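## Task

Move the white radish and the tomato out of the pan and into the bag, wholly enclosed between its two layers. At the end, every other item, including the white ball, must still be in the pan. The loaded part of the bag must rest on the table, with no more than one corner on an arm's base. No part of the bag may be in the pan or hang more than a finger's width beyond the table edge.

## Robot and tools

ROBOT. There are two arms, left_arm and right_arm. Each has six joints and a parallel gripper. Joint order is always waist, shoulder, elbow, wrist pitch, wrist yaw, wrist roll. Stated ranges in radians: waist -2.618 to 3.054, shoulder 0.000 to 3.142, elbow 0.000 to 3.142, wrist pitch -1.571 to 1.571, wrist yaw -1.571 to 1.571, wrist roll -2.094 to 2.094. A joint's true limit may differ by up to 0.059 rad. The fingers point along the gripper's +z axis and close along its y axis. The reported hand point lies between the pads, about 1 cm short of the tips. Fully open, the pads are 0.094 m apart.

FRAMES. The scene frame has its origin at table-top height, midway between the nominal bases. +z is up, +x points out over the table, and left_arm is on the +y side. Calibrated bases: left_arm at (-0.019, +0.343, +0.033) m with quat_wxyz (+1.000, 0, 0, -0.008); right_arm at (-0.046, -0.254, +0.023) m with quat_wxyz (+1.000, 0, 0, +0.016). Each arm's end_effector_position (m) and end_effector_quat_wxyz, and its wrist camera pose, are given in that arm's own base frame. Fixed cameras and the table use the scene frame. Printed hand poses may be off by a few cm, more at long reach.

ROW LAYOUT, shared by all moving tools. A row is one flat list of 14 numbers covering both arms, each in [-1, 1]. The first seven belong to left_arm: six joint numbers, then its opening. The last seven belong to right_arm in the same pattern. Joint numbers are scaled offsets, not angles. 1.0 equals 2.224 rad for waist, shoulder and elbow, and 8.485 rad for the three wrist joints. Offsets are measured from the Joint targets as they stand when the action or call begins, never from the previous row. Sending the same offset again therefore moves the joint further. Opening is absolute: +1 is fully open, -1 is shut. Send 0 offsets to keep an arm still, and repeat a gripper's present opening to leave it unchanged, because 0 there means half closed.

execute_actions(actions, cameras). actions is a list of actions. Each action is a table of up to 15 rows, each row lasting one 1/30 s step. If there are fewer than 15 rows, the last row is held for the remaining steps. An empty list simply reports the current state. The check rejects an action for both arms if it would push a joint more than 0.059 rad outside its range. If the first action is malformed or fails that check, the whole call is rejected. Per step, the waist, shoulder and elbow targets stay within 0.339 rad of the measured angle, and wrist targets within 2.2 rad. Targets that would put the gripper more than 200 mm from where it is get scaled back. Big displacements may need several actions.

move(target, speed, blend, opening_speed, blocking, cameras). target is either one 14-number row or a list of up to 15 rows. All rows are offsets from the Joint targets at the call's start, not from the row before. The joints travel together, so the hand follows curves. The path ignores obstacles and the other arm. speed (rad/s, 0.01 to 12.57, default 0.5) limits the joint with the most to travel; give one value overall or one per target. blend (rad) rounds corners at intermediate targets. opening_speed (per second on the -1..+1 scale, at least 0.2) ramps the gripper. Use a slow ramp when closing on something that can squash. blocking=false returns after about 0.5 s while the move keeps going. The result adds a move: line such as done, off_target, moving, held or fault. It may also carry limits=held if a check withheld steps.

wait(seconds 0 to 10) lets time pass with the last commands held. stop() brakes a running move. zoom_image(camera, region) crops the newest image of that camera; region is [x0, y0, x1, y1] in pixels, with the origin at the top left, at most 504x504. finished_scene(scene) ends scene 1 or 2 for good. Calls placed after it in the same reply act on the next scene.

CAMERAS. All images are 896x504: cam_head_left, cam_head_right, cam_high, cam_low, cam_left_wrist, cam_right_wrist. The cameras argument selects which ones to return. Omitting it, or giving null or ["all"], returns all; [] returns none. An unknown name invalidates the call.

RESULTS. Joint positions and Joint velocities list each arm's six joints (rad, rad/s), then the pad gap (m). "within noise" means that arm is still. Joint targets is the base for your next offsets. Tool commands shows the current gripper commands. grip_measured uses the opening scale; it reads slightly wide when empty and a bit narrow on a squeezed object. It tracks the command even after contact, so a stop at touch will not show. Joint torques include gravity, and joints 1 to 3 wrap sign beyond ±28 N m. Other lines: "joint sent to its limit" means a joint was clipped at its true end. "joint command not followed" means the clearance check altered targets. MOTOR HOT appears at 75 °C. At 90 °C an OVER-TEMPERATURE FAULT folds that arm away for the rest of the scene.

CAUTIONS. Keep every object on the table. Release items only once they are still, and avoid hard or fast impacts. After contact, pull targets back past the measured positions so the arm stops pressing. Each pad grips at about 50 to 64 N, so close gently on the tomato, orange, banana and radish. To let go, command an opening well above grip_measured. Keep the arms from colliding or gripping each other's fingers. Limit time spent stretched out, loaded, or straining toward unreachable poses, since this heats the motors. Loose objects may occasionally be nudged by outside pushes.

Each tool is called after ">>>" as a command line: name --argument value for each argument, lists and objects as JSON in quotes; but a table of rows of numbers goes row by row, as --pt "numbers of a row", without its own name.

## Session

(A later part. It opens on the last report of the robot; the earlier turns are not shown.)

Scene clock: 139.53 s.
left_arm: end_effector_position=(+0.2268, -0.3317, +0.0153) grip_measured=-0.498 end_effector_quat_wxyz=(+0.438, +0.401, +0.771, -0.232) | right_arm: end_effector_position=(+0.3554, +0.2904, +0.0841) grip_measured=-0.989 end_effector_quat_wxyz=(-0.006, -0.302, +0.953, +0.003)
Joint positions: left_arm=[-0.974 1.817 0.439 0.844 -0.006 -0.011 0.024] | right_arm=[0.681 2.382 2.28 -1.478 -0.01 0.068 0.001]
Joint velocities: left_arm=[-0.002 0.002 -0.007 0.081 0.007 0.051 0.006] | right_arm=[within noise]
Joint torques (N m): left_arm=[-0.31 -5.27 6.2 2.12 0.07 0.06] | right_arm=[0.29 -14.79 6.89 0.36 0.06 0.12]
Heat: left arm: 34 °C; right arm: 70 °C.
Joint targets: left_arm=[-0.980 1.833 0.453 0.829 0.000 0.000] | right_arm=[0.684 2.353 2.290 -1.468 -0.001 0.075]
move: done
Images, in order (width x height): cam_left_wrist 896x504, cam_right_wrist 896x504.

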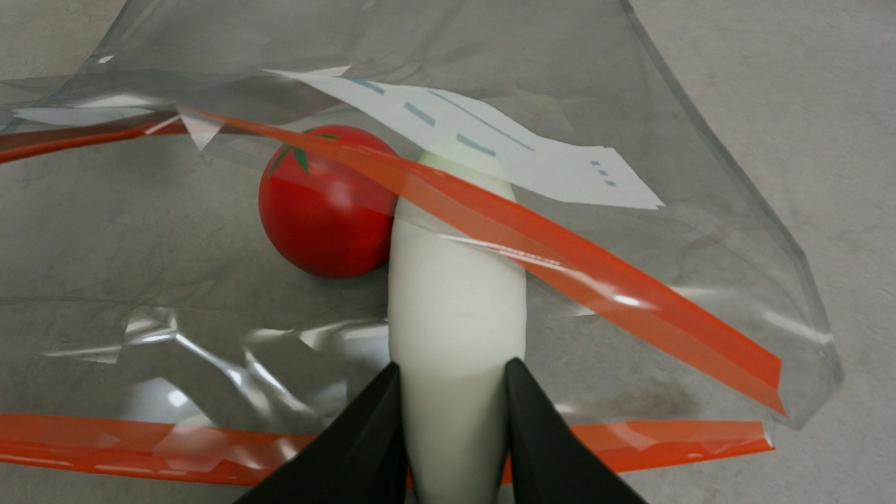

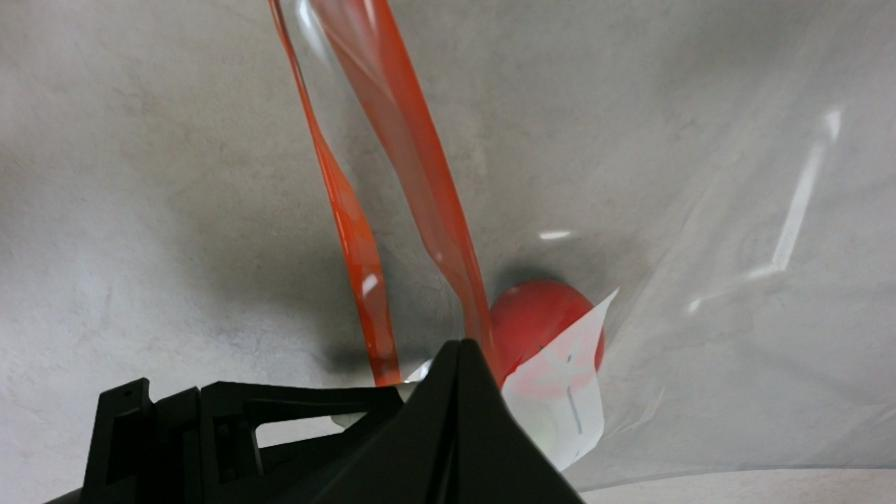

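>>> move --target '[-0.012,0.0639,0.1011,-0.0097,0,0,-0.5, 0,0,0,0,0,0,-1]' --speed 0.25 --cameras '["cam_left_wrist","cam_right_wrist"]'

Scene clock: 141.17 s.
left_arm: end_effector_position=(+0.2468, -0.3827, +0.0134) grip_measured=-0.499 end_effector_quat_wxyz=(+0.435, +0.411, +0.765, -0.238) | right_arm: end_effector_position=(+0.3554, +0.2904, +0.0841) grip_measured=-0.989 end_effector_quat_wxyz=(-0.006, -0.302, +0.953, +0.003)
Joint positions: left_arm=[-1 1.957 0.662 0.761 -0.006 -0.011 0.024] | right_arm=[0.681 2.382 2.28 -1.478 -0.01 0.068 0.001]
Joint velocities: left_arm=[0.002 0.002 -0.007 -0.007 -0.037 0.022 -0.005] | right_arm=[within noise]
Joint torques (N m): left_arm=[-0.29 -6.72 6.9 2.1 0.07 0.06] | right_arm=[0.29 -14.78 6.89 0.36 0.06 0.12]
Heat: left arm: 34 °C; right arm: 70 °C.
Joint targets: left_arm=[-1.007 1.975 0.678 0.747 0.000 0.000] | right_arm=[0.684 2.353 2.290 -1.468 -0.001 0.075]
move: done
Images, in order (width x height): cam_left_wrist 896x504, cam_right_wrist 896x504.

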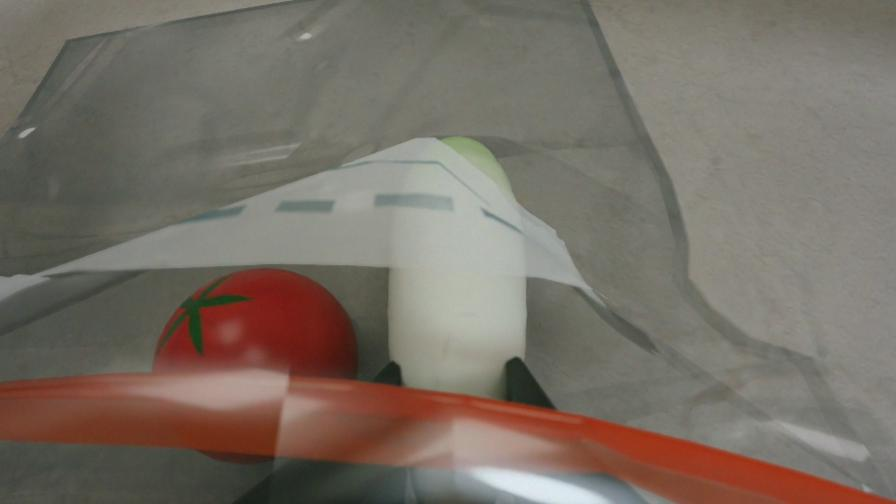

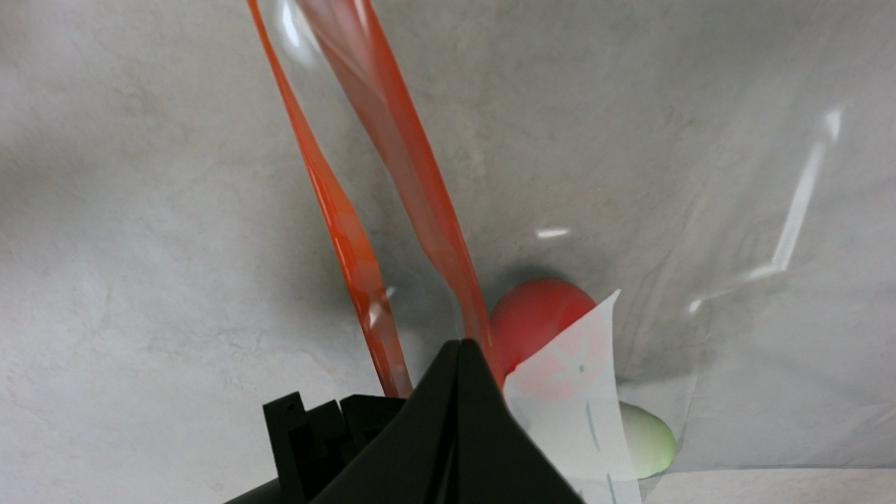

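>>> move --pt "0 0.033 0.0616 -0.0075 0 0 -0.5 0 0 0 0 0 0 -1" --pt "0 0.05 0.0616 -0.0075 0 0 -0.5 0 0 0 0 0 0 -1" --speed 0.2 --cameras '["cam_left_wrist","cam_right_wrist"]'

Scene clock: 142.70 s.
left_arm: end_effector_position=(+0.2624, -0.4071, -0.0017) grip_measured=-0.500 end_effector_quat_wxyz=(+0.423, +0.415, +0.772, -0.231) | right_arm: end_effector_position=(+0.3554, +0.2904, +0.0841) grip_measured=-0.989 end_effector_quat_wxyz=(-0.006, -0.302, +0.953, +0.003)
Joint positions: left_arm=[-1 2.068 0.802 0.702 -0.006 -0.011 0.023] | right_arm=[0.681 2.382 2.28 -1.478 -0.01 0.068 0.001]
Joint velocities: within noise
Joint torques (N m): left_arm=[-0.27 -7.71 6.79 2.03 0.07 0.05] | right_arm=[0.31 -14.78 6.89 0.37 0.05 0.12]
Heat: left arm: 34 °C; right arm: 70 °C.
Joint targets: left_arm=[-1.007 2.086 0.815 0.683 0.000 0.000] | right_arm=[0.684 2.353 2.290 -1.468 -0.001 0.075]
move: done
Images, in order (width x height): cam_left_wrist 896x504, cam_right_wrist 896x504.

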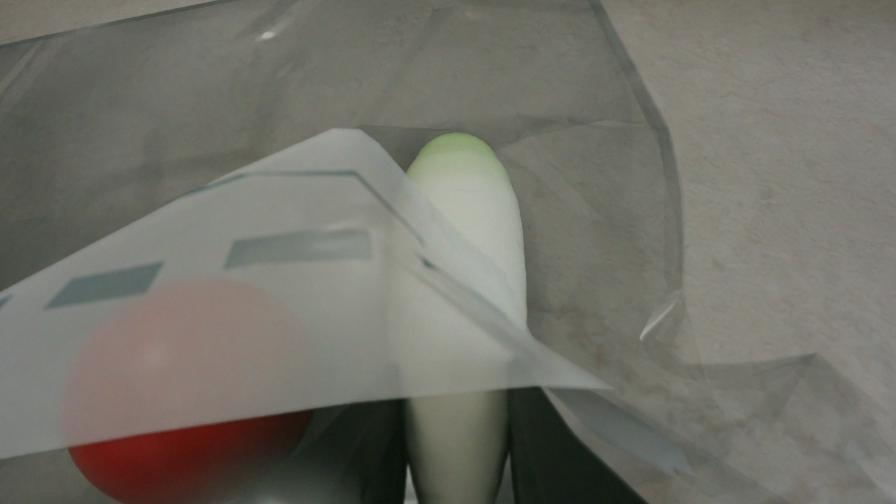

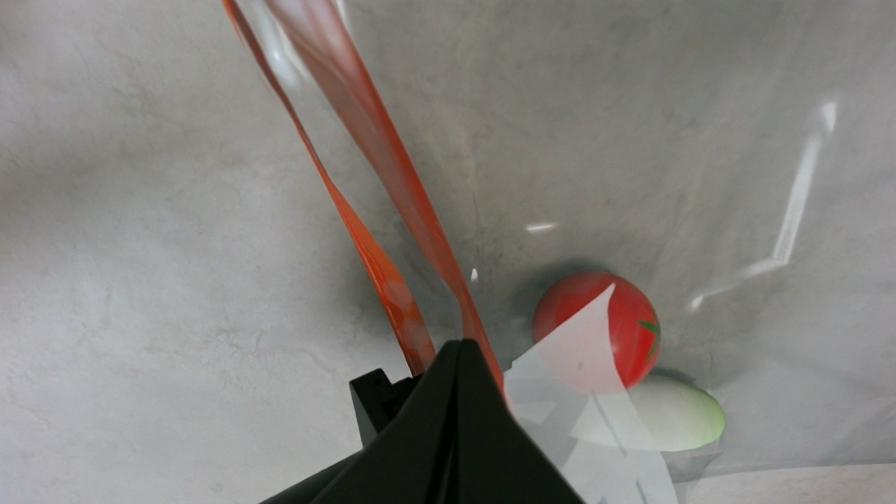

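>>> move --pt "0 0.006 0 0 0 0 -0.5 0 0 0 0 0 0 -1" --pt "0 0.006 0 0 0 0 0.0 0 0 0 0 0 0 -1" --pt "0 -0.045 -0.0616 0.0075 0 0 0.0 0 0 0 0 0 0 -1" --pt "0.02 -0.114 -0.1627 0.0172 0 0 0.0 0 0 0 0 0 0 -1" --pt "0.03 -0.27 -0.26 0.0 0 0 0.0 0 0 0 0 0 0 -1" --speed 0.25 --opening_speed 0.6 --blend '[0,0,0.03,0.05,0]'

Scene clock: 148.07 s.
left_arm: end_effector_position=(+0.2018, -0.2787, +0.0331) grip_measured=-0.002 end_effector_quat_wxyz=(+0.433, +0.393, +0.780, -0.222) | right_arm: end_effector_position=(+0.3554, +0.2904, +0.0841) grip_measured=-0.989 end_effector_quat_wxyz=(-0.006, -0.302, +0.953, +0.003)
Joint positions: left_arm=[-0.947 1.502 0.247 0.701 -0.006 -0.011 0.047] | right_arm=[0.681 2.382 2.28 -1.478 -0.01 0.068 0.001]
Joint velocities: within noise
Joint torques (N m): left_arm=[0.75 -5.52 4.53 2.09 0.07 0.06] | right_arm=[0.31 -14.79 6.9 0.36 0.06 0.12]
Heat: left arm: 34 °C; right arm: 70 °C.
Joint targets: left_arm=[-0.940 1.486 0.237 0.683 0.000 0.000] | right_arm=[0.684 2.353 2.290 -1.468 -0.001 0.075]
move: done

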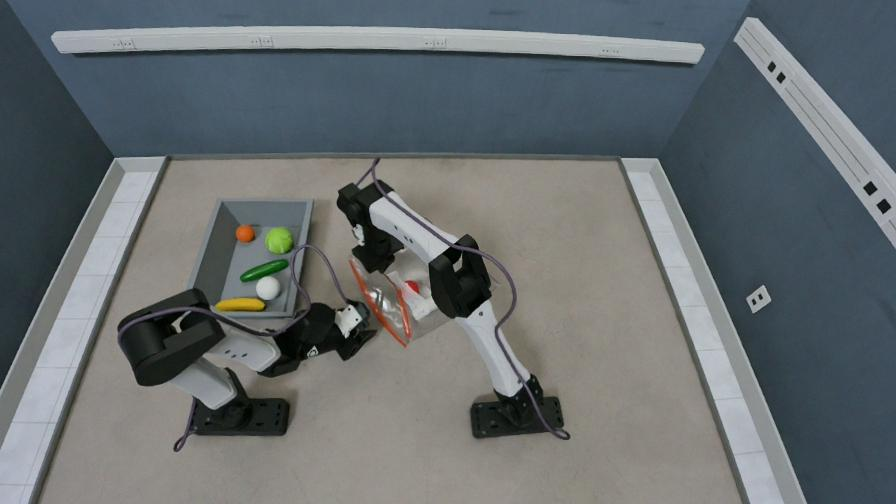

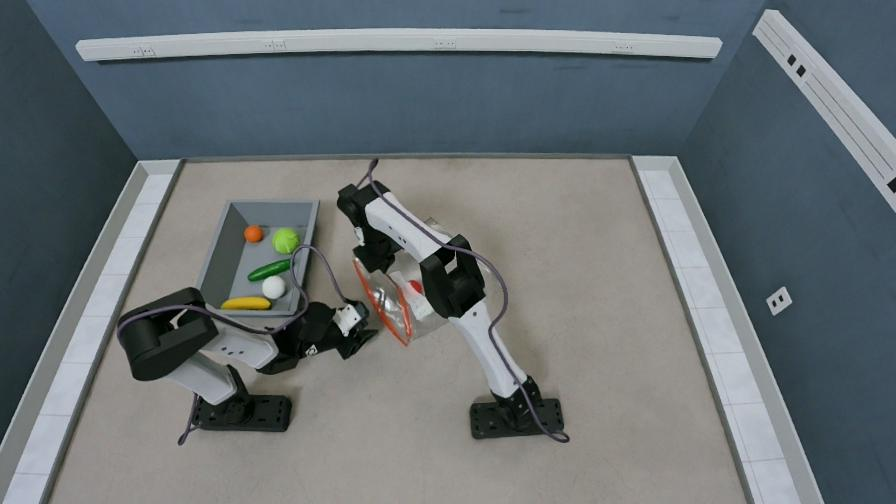

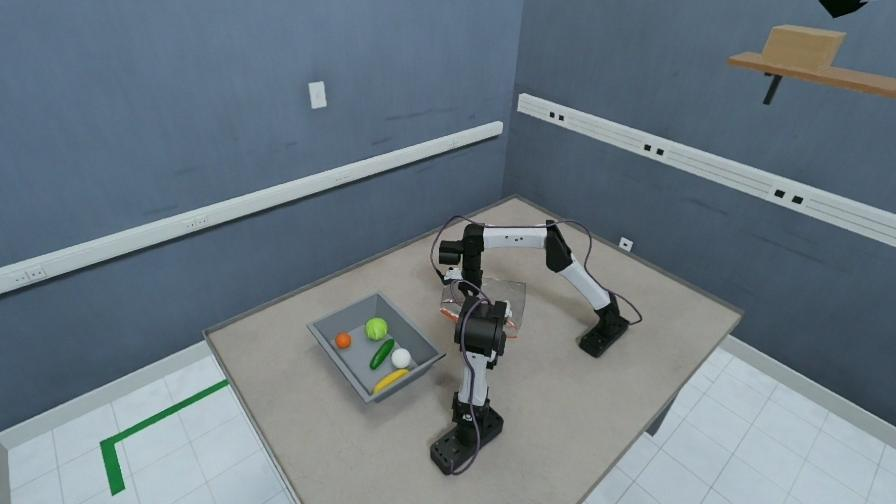

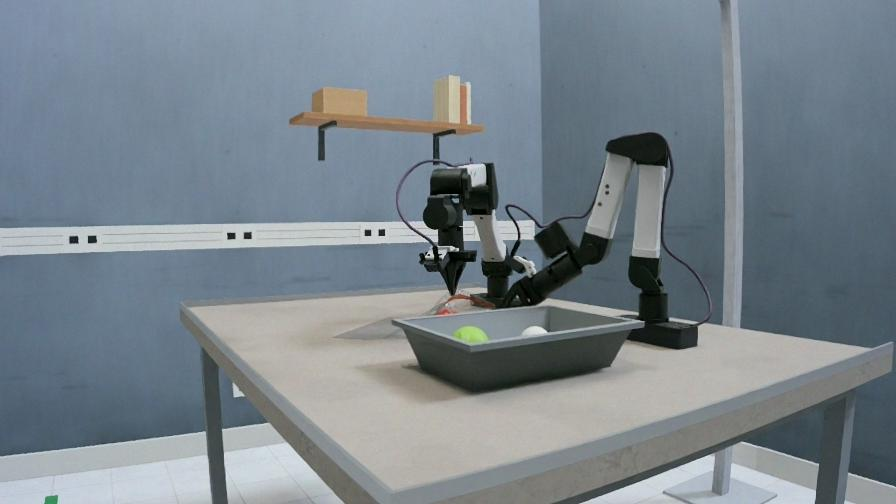

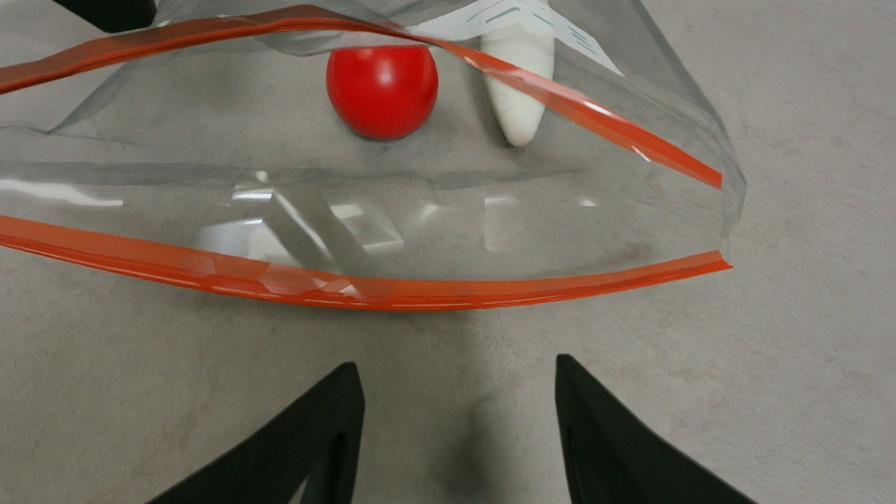

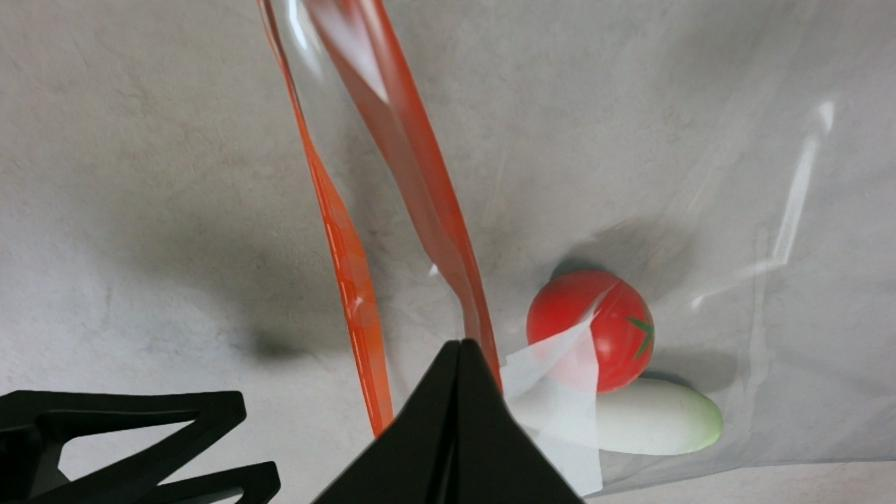

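>>> move --pt "0.05 -0.15 0 0 0 0 0.0 0 0 0 0 0 0 -1" --pt "0.05 -0.15 0 0 0 0 0.0 0 0.0481 -0.0589 0.0273 0 0 -1" --pt "0.05 -0.15 0 0 0 0 0.0 0 0.0481 -0.0589 0.0273 0 0 -0.4" --speed '[0.5,0.12,0.2]' --opening_speed 0.5 --cameras '["cam_left_wrist","cam_right_wrist"]'

Scene clock: 153.03 s.
left_arm: end_effector_position=(+0.2370, -0.2601, +0.1445) grip_measured=-0.002 end_effector_quat_wxyz=(+0.571, +0.311, +0.716, -0.254) | right_arm: end_effector_position=(+0.3752, +0.3064, +0.0268) grip_measured=-0.401 end_effector_quat_wxyz=(+0.017, -0.302, +0.953, +0.012)
Joint positions: left_arm=[-0.835 1.161 0.247 0.693 -0.006 -0.011 0.047] | right_arm=[0.681 2.444 2.162 -1.248 -0.01 0.068 0.028]
Joint velocities: within noise
Joint torques (N m): left_arm=[0.65 -3.48 6.41 2.33 0.07 0.04] | right_arm=[0.27 -11.29 5.78 0.47 0.06 0.12]
Heat: left arm: 35 °C; right arm: 68 °C.
Joint targets: left_arm=[-0.829 1.152 0.237 0.683 0.000 0.000] | right_arm=[0.684 2.460 2.159 -1.236 -0.001 0.075]
move: done
Images, in order (width x height): cam_left_wrist 896x504, cam_right_wrist 896x504.

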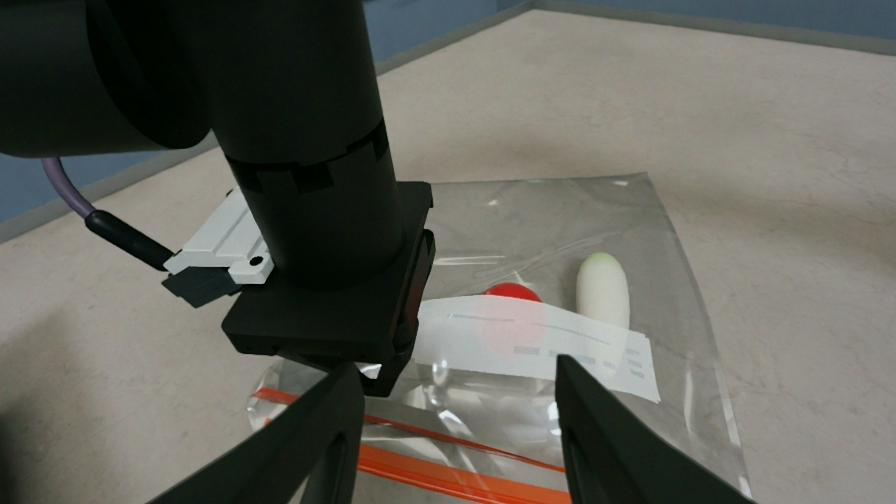

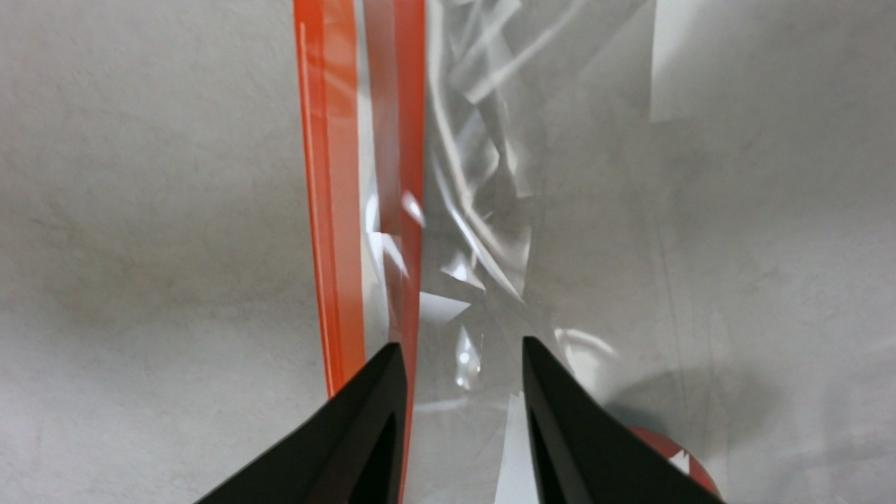

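Raise the right arm, and view.

>>> move --pt "-0.0 0 0 0 0 0 0.0 0 -0.062 0.0589 -0.0273 0 0 -0.4" --pt "-0.0 0 0 0 0 0 0.0 -0.2 -0.3 -0.15 0 0 0 -0.4" --speed '[0.25,0.8]' --blend '[0.1,0]'

>>> zoom_image --camera "cam_head_left" --region '[330, 200, 510, 360]'

>>> zoom_image --camera "cam_left_wrist" --region '[200, 100, 700, 504]'

Scene clock: 155.57 s.
left_arm: end_effector_position=(+0.2370, -0.2601, +0.1445) grip_measured=-0.002 end_effector_quat_wxyz=(+0.571, +0.311, +0.716, -0.254) | right_arm: end_effector_position=(+0.3975, +0.0965, +0.1978) grip_measured=-0.401 end_effector_quat_wxyz=(+0.160, -0.083, +0.983, +0.026)
Joint positions: left_arm=[-0.835 1.161 0.247 0.693 -0.006 -0.011 0.047] | right_arm=[0.237 1.822 1.829 -1.252 -0.004 0.069 0.028]
Joint velocities: within noise
Joint torques (N m): left_arm=[0.65 -3.48 6.35 2.34 0.07 0.05] | right_arm=[0.32 -11.11 6.02 0.98 0 0.11]
Heat: left arm: 35 °C; right arm: 68 °C.
Joint targets: left_arm=[-0.829 1.152 0.237 0.683 0.000 0.000] | right_arm=[0.240 1.793 1.825 -1.236 -0.001 0.075]
move: done

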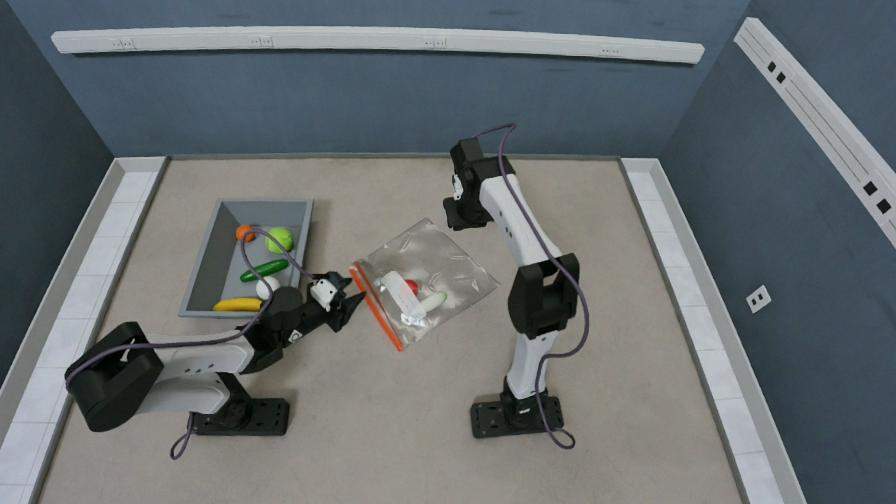

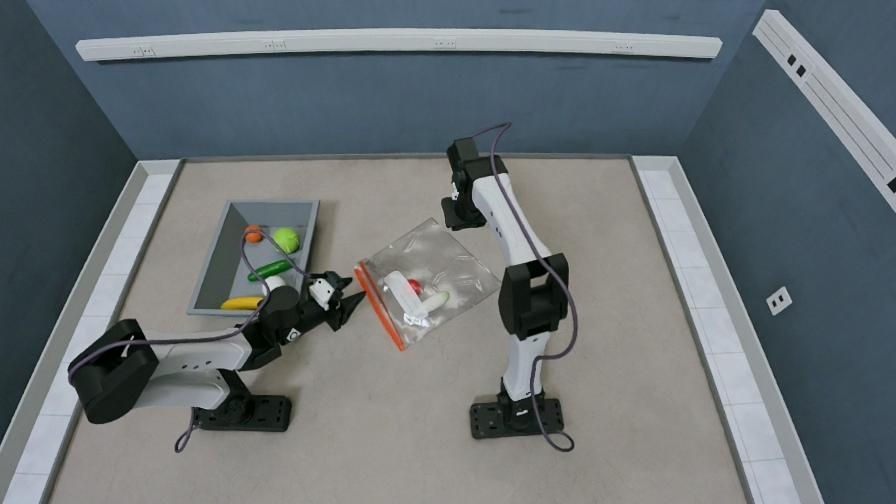

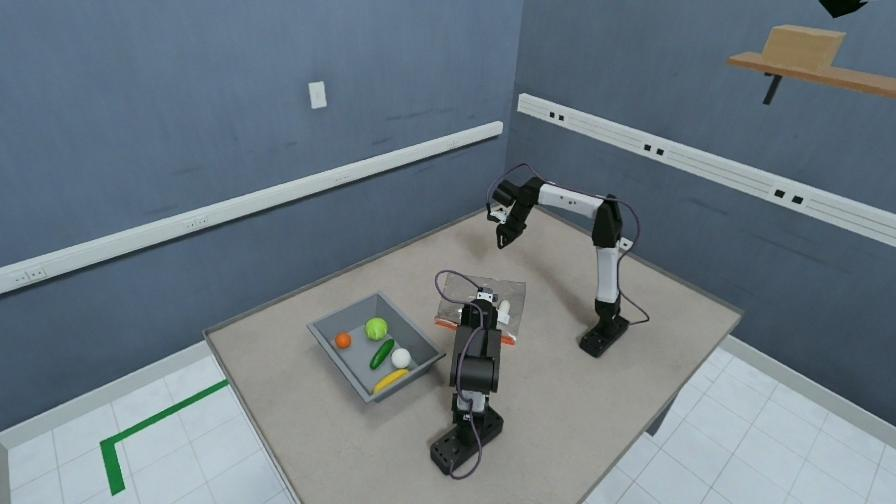

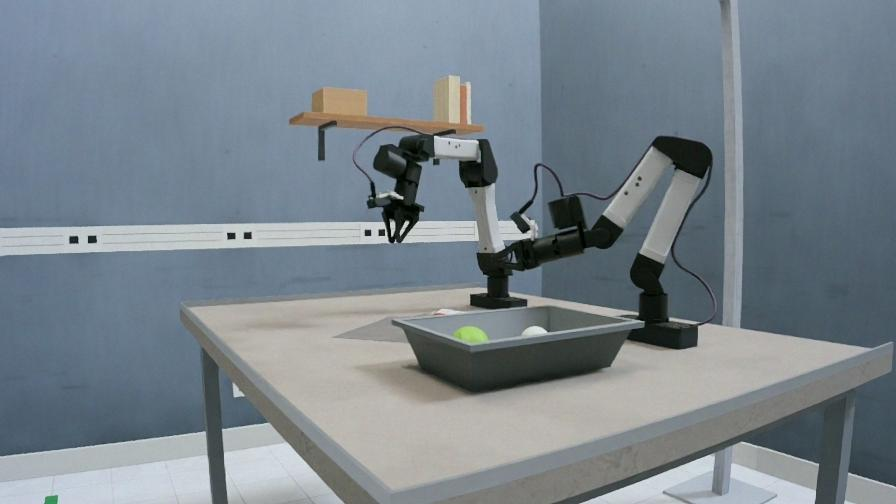

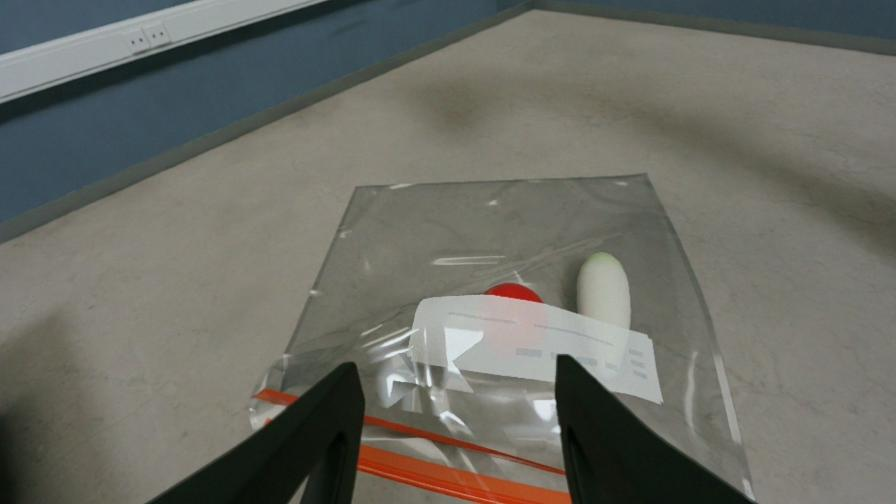

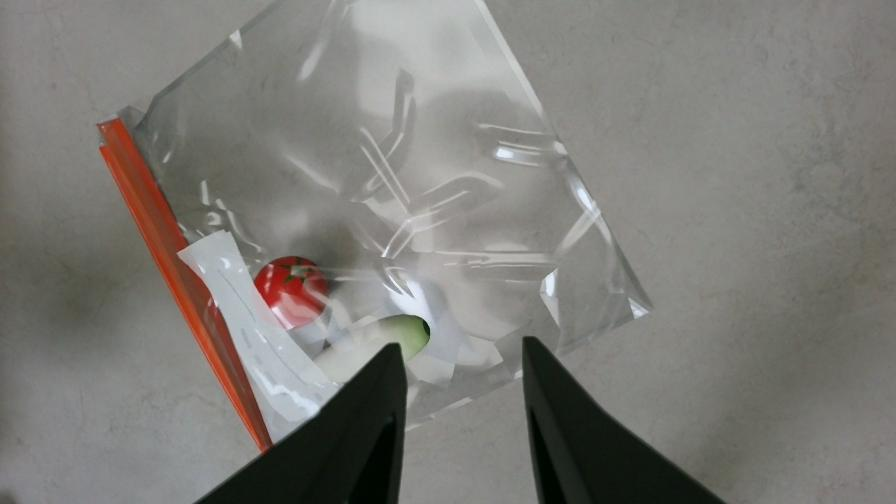

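Scaled by 2.800 from the camera's 896x504 image, which has a finer 1280x720 frame.

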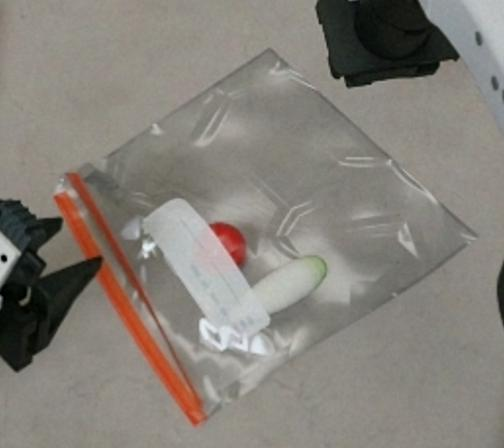

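Scaled by 1.008 from the camera's 896x504 image, which has a finer 1280x720 frame.

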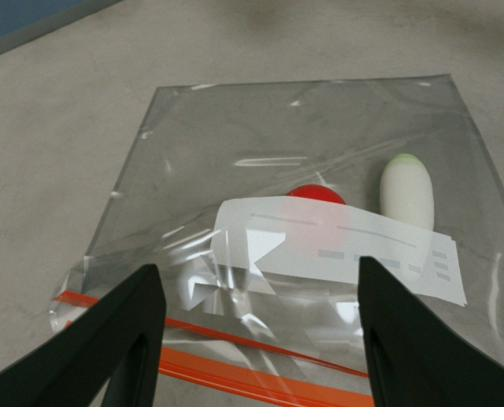

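>>> finished_scene --scene 1

The scene is finished: the task was done.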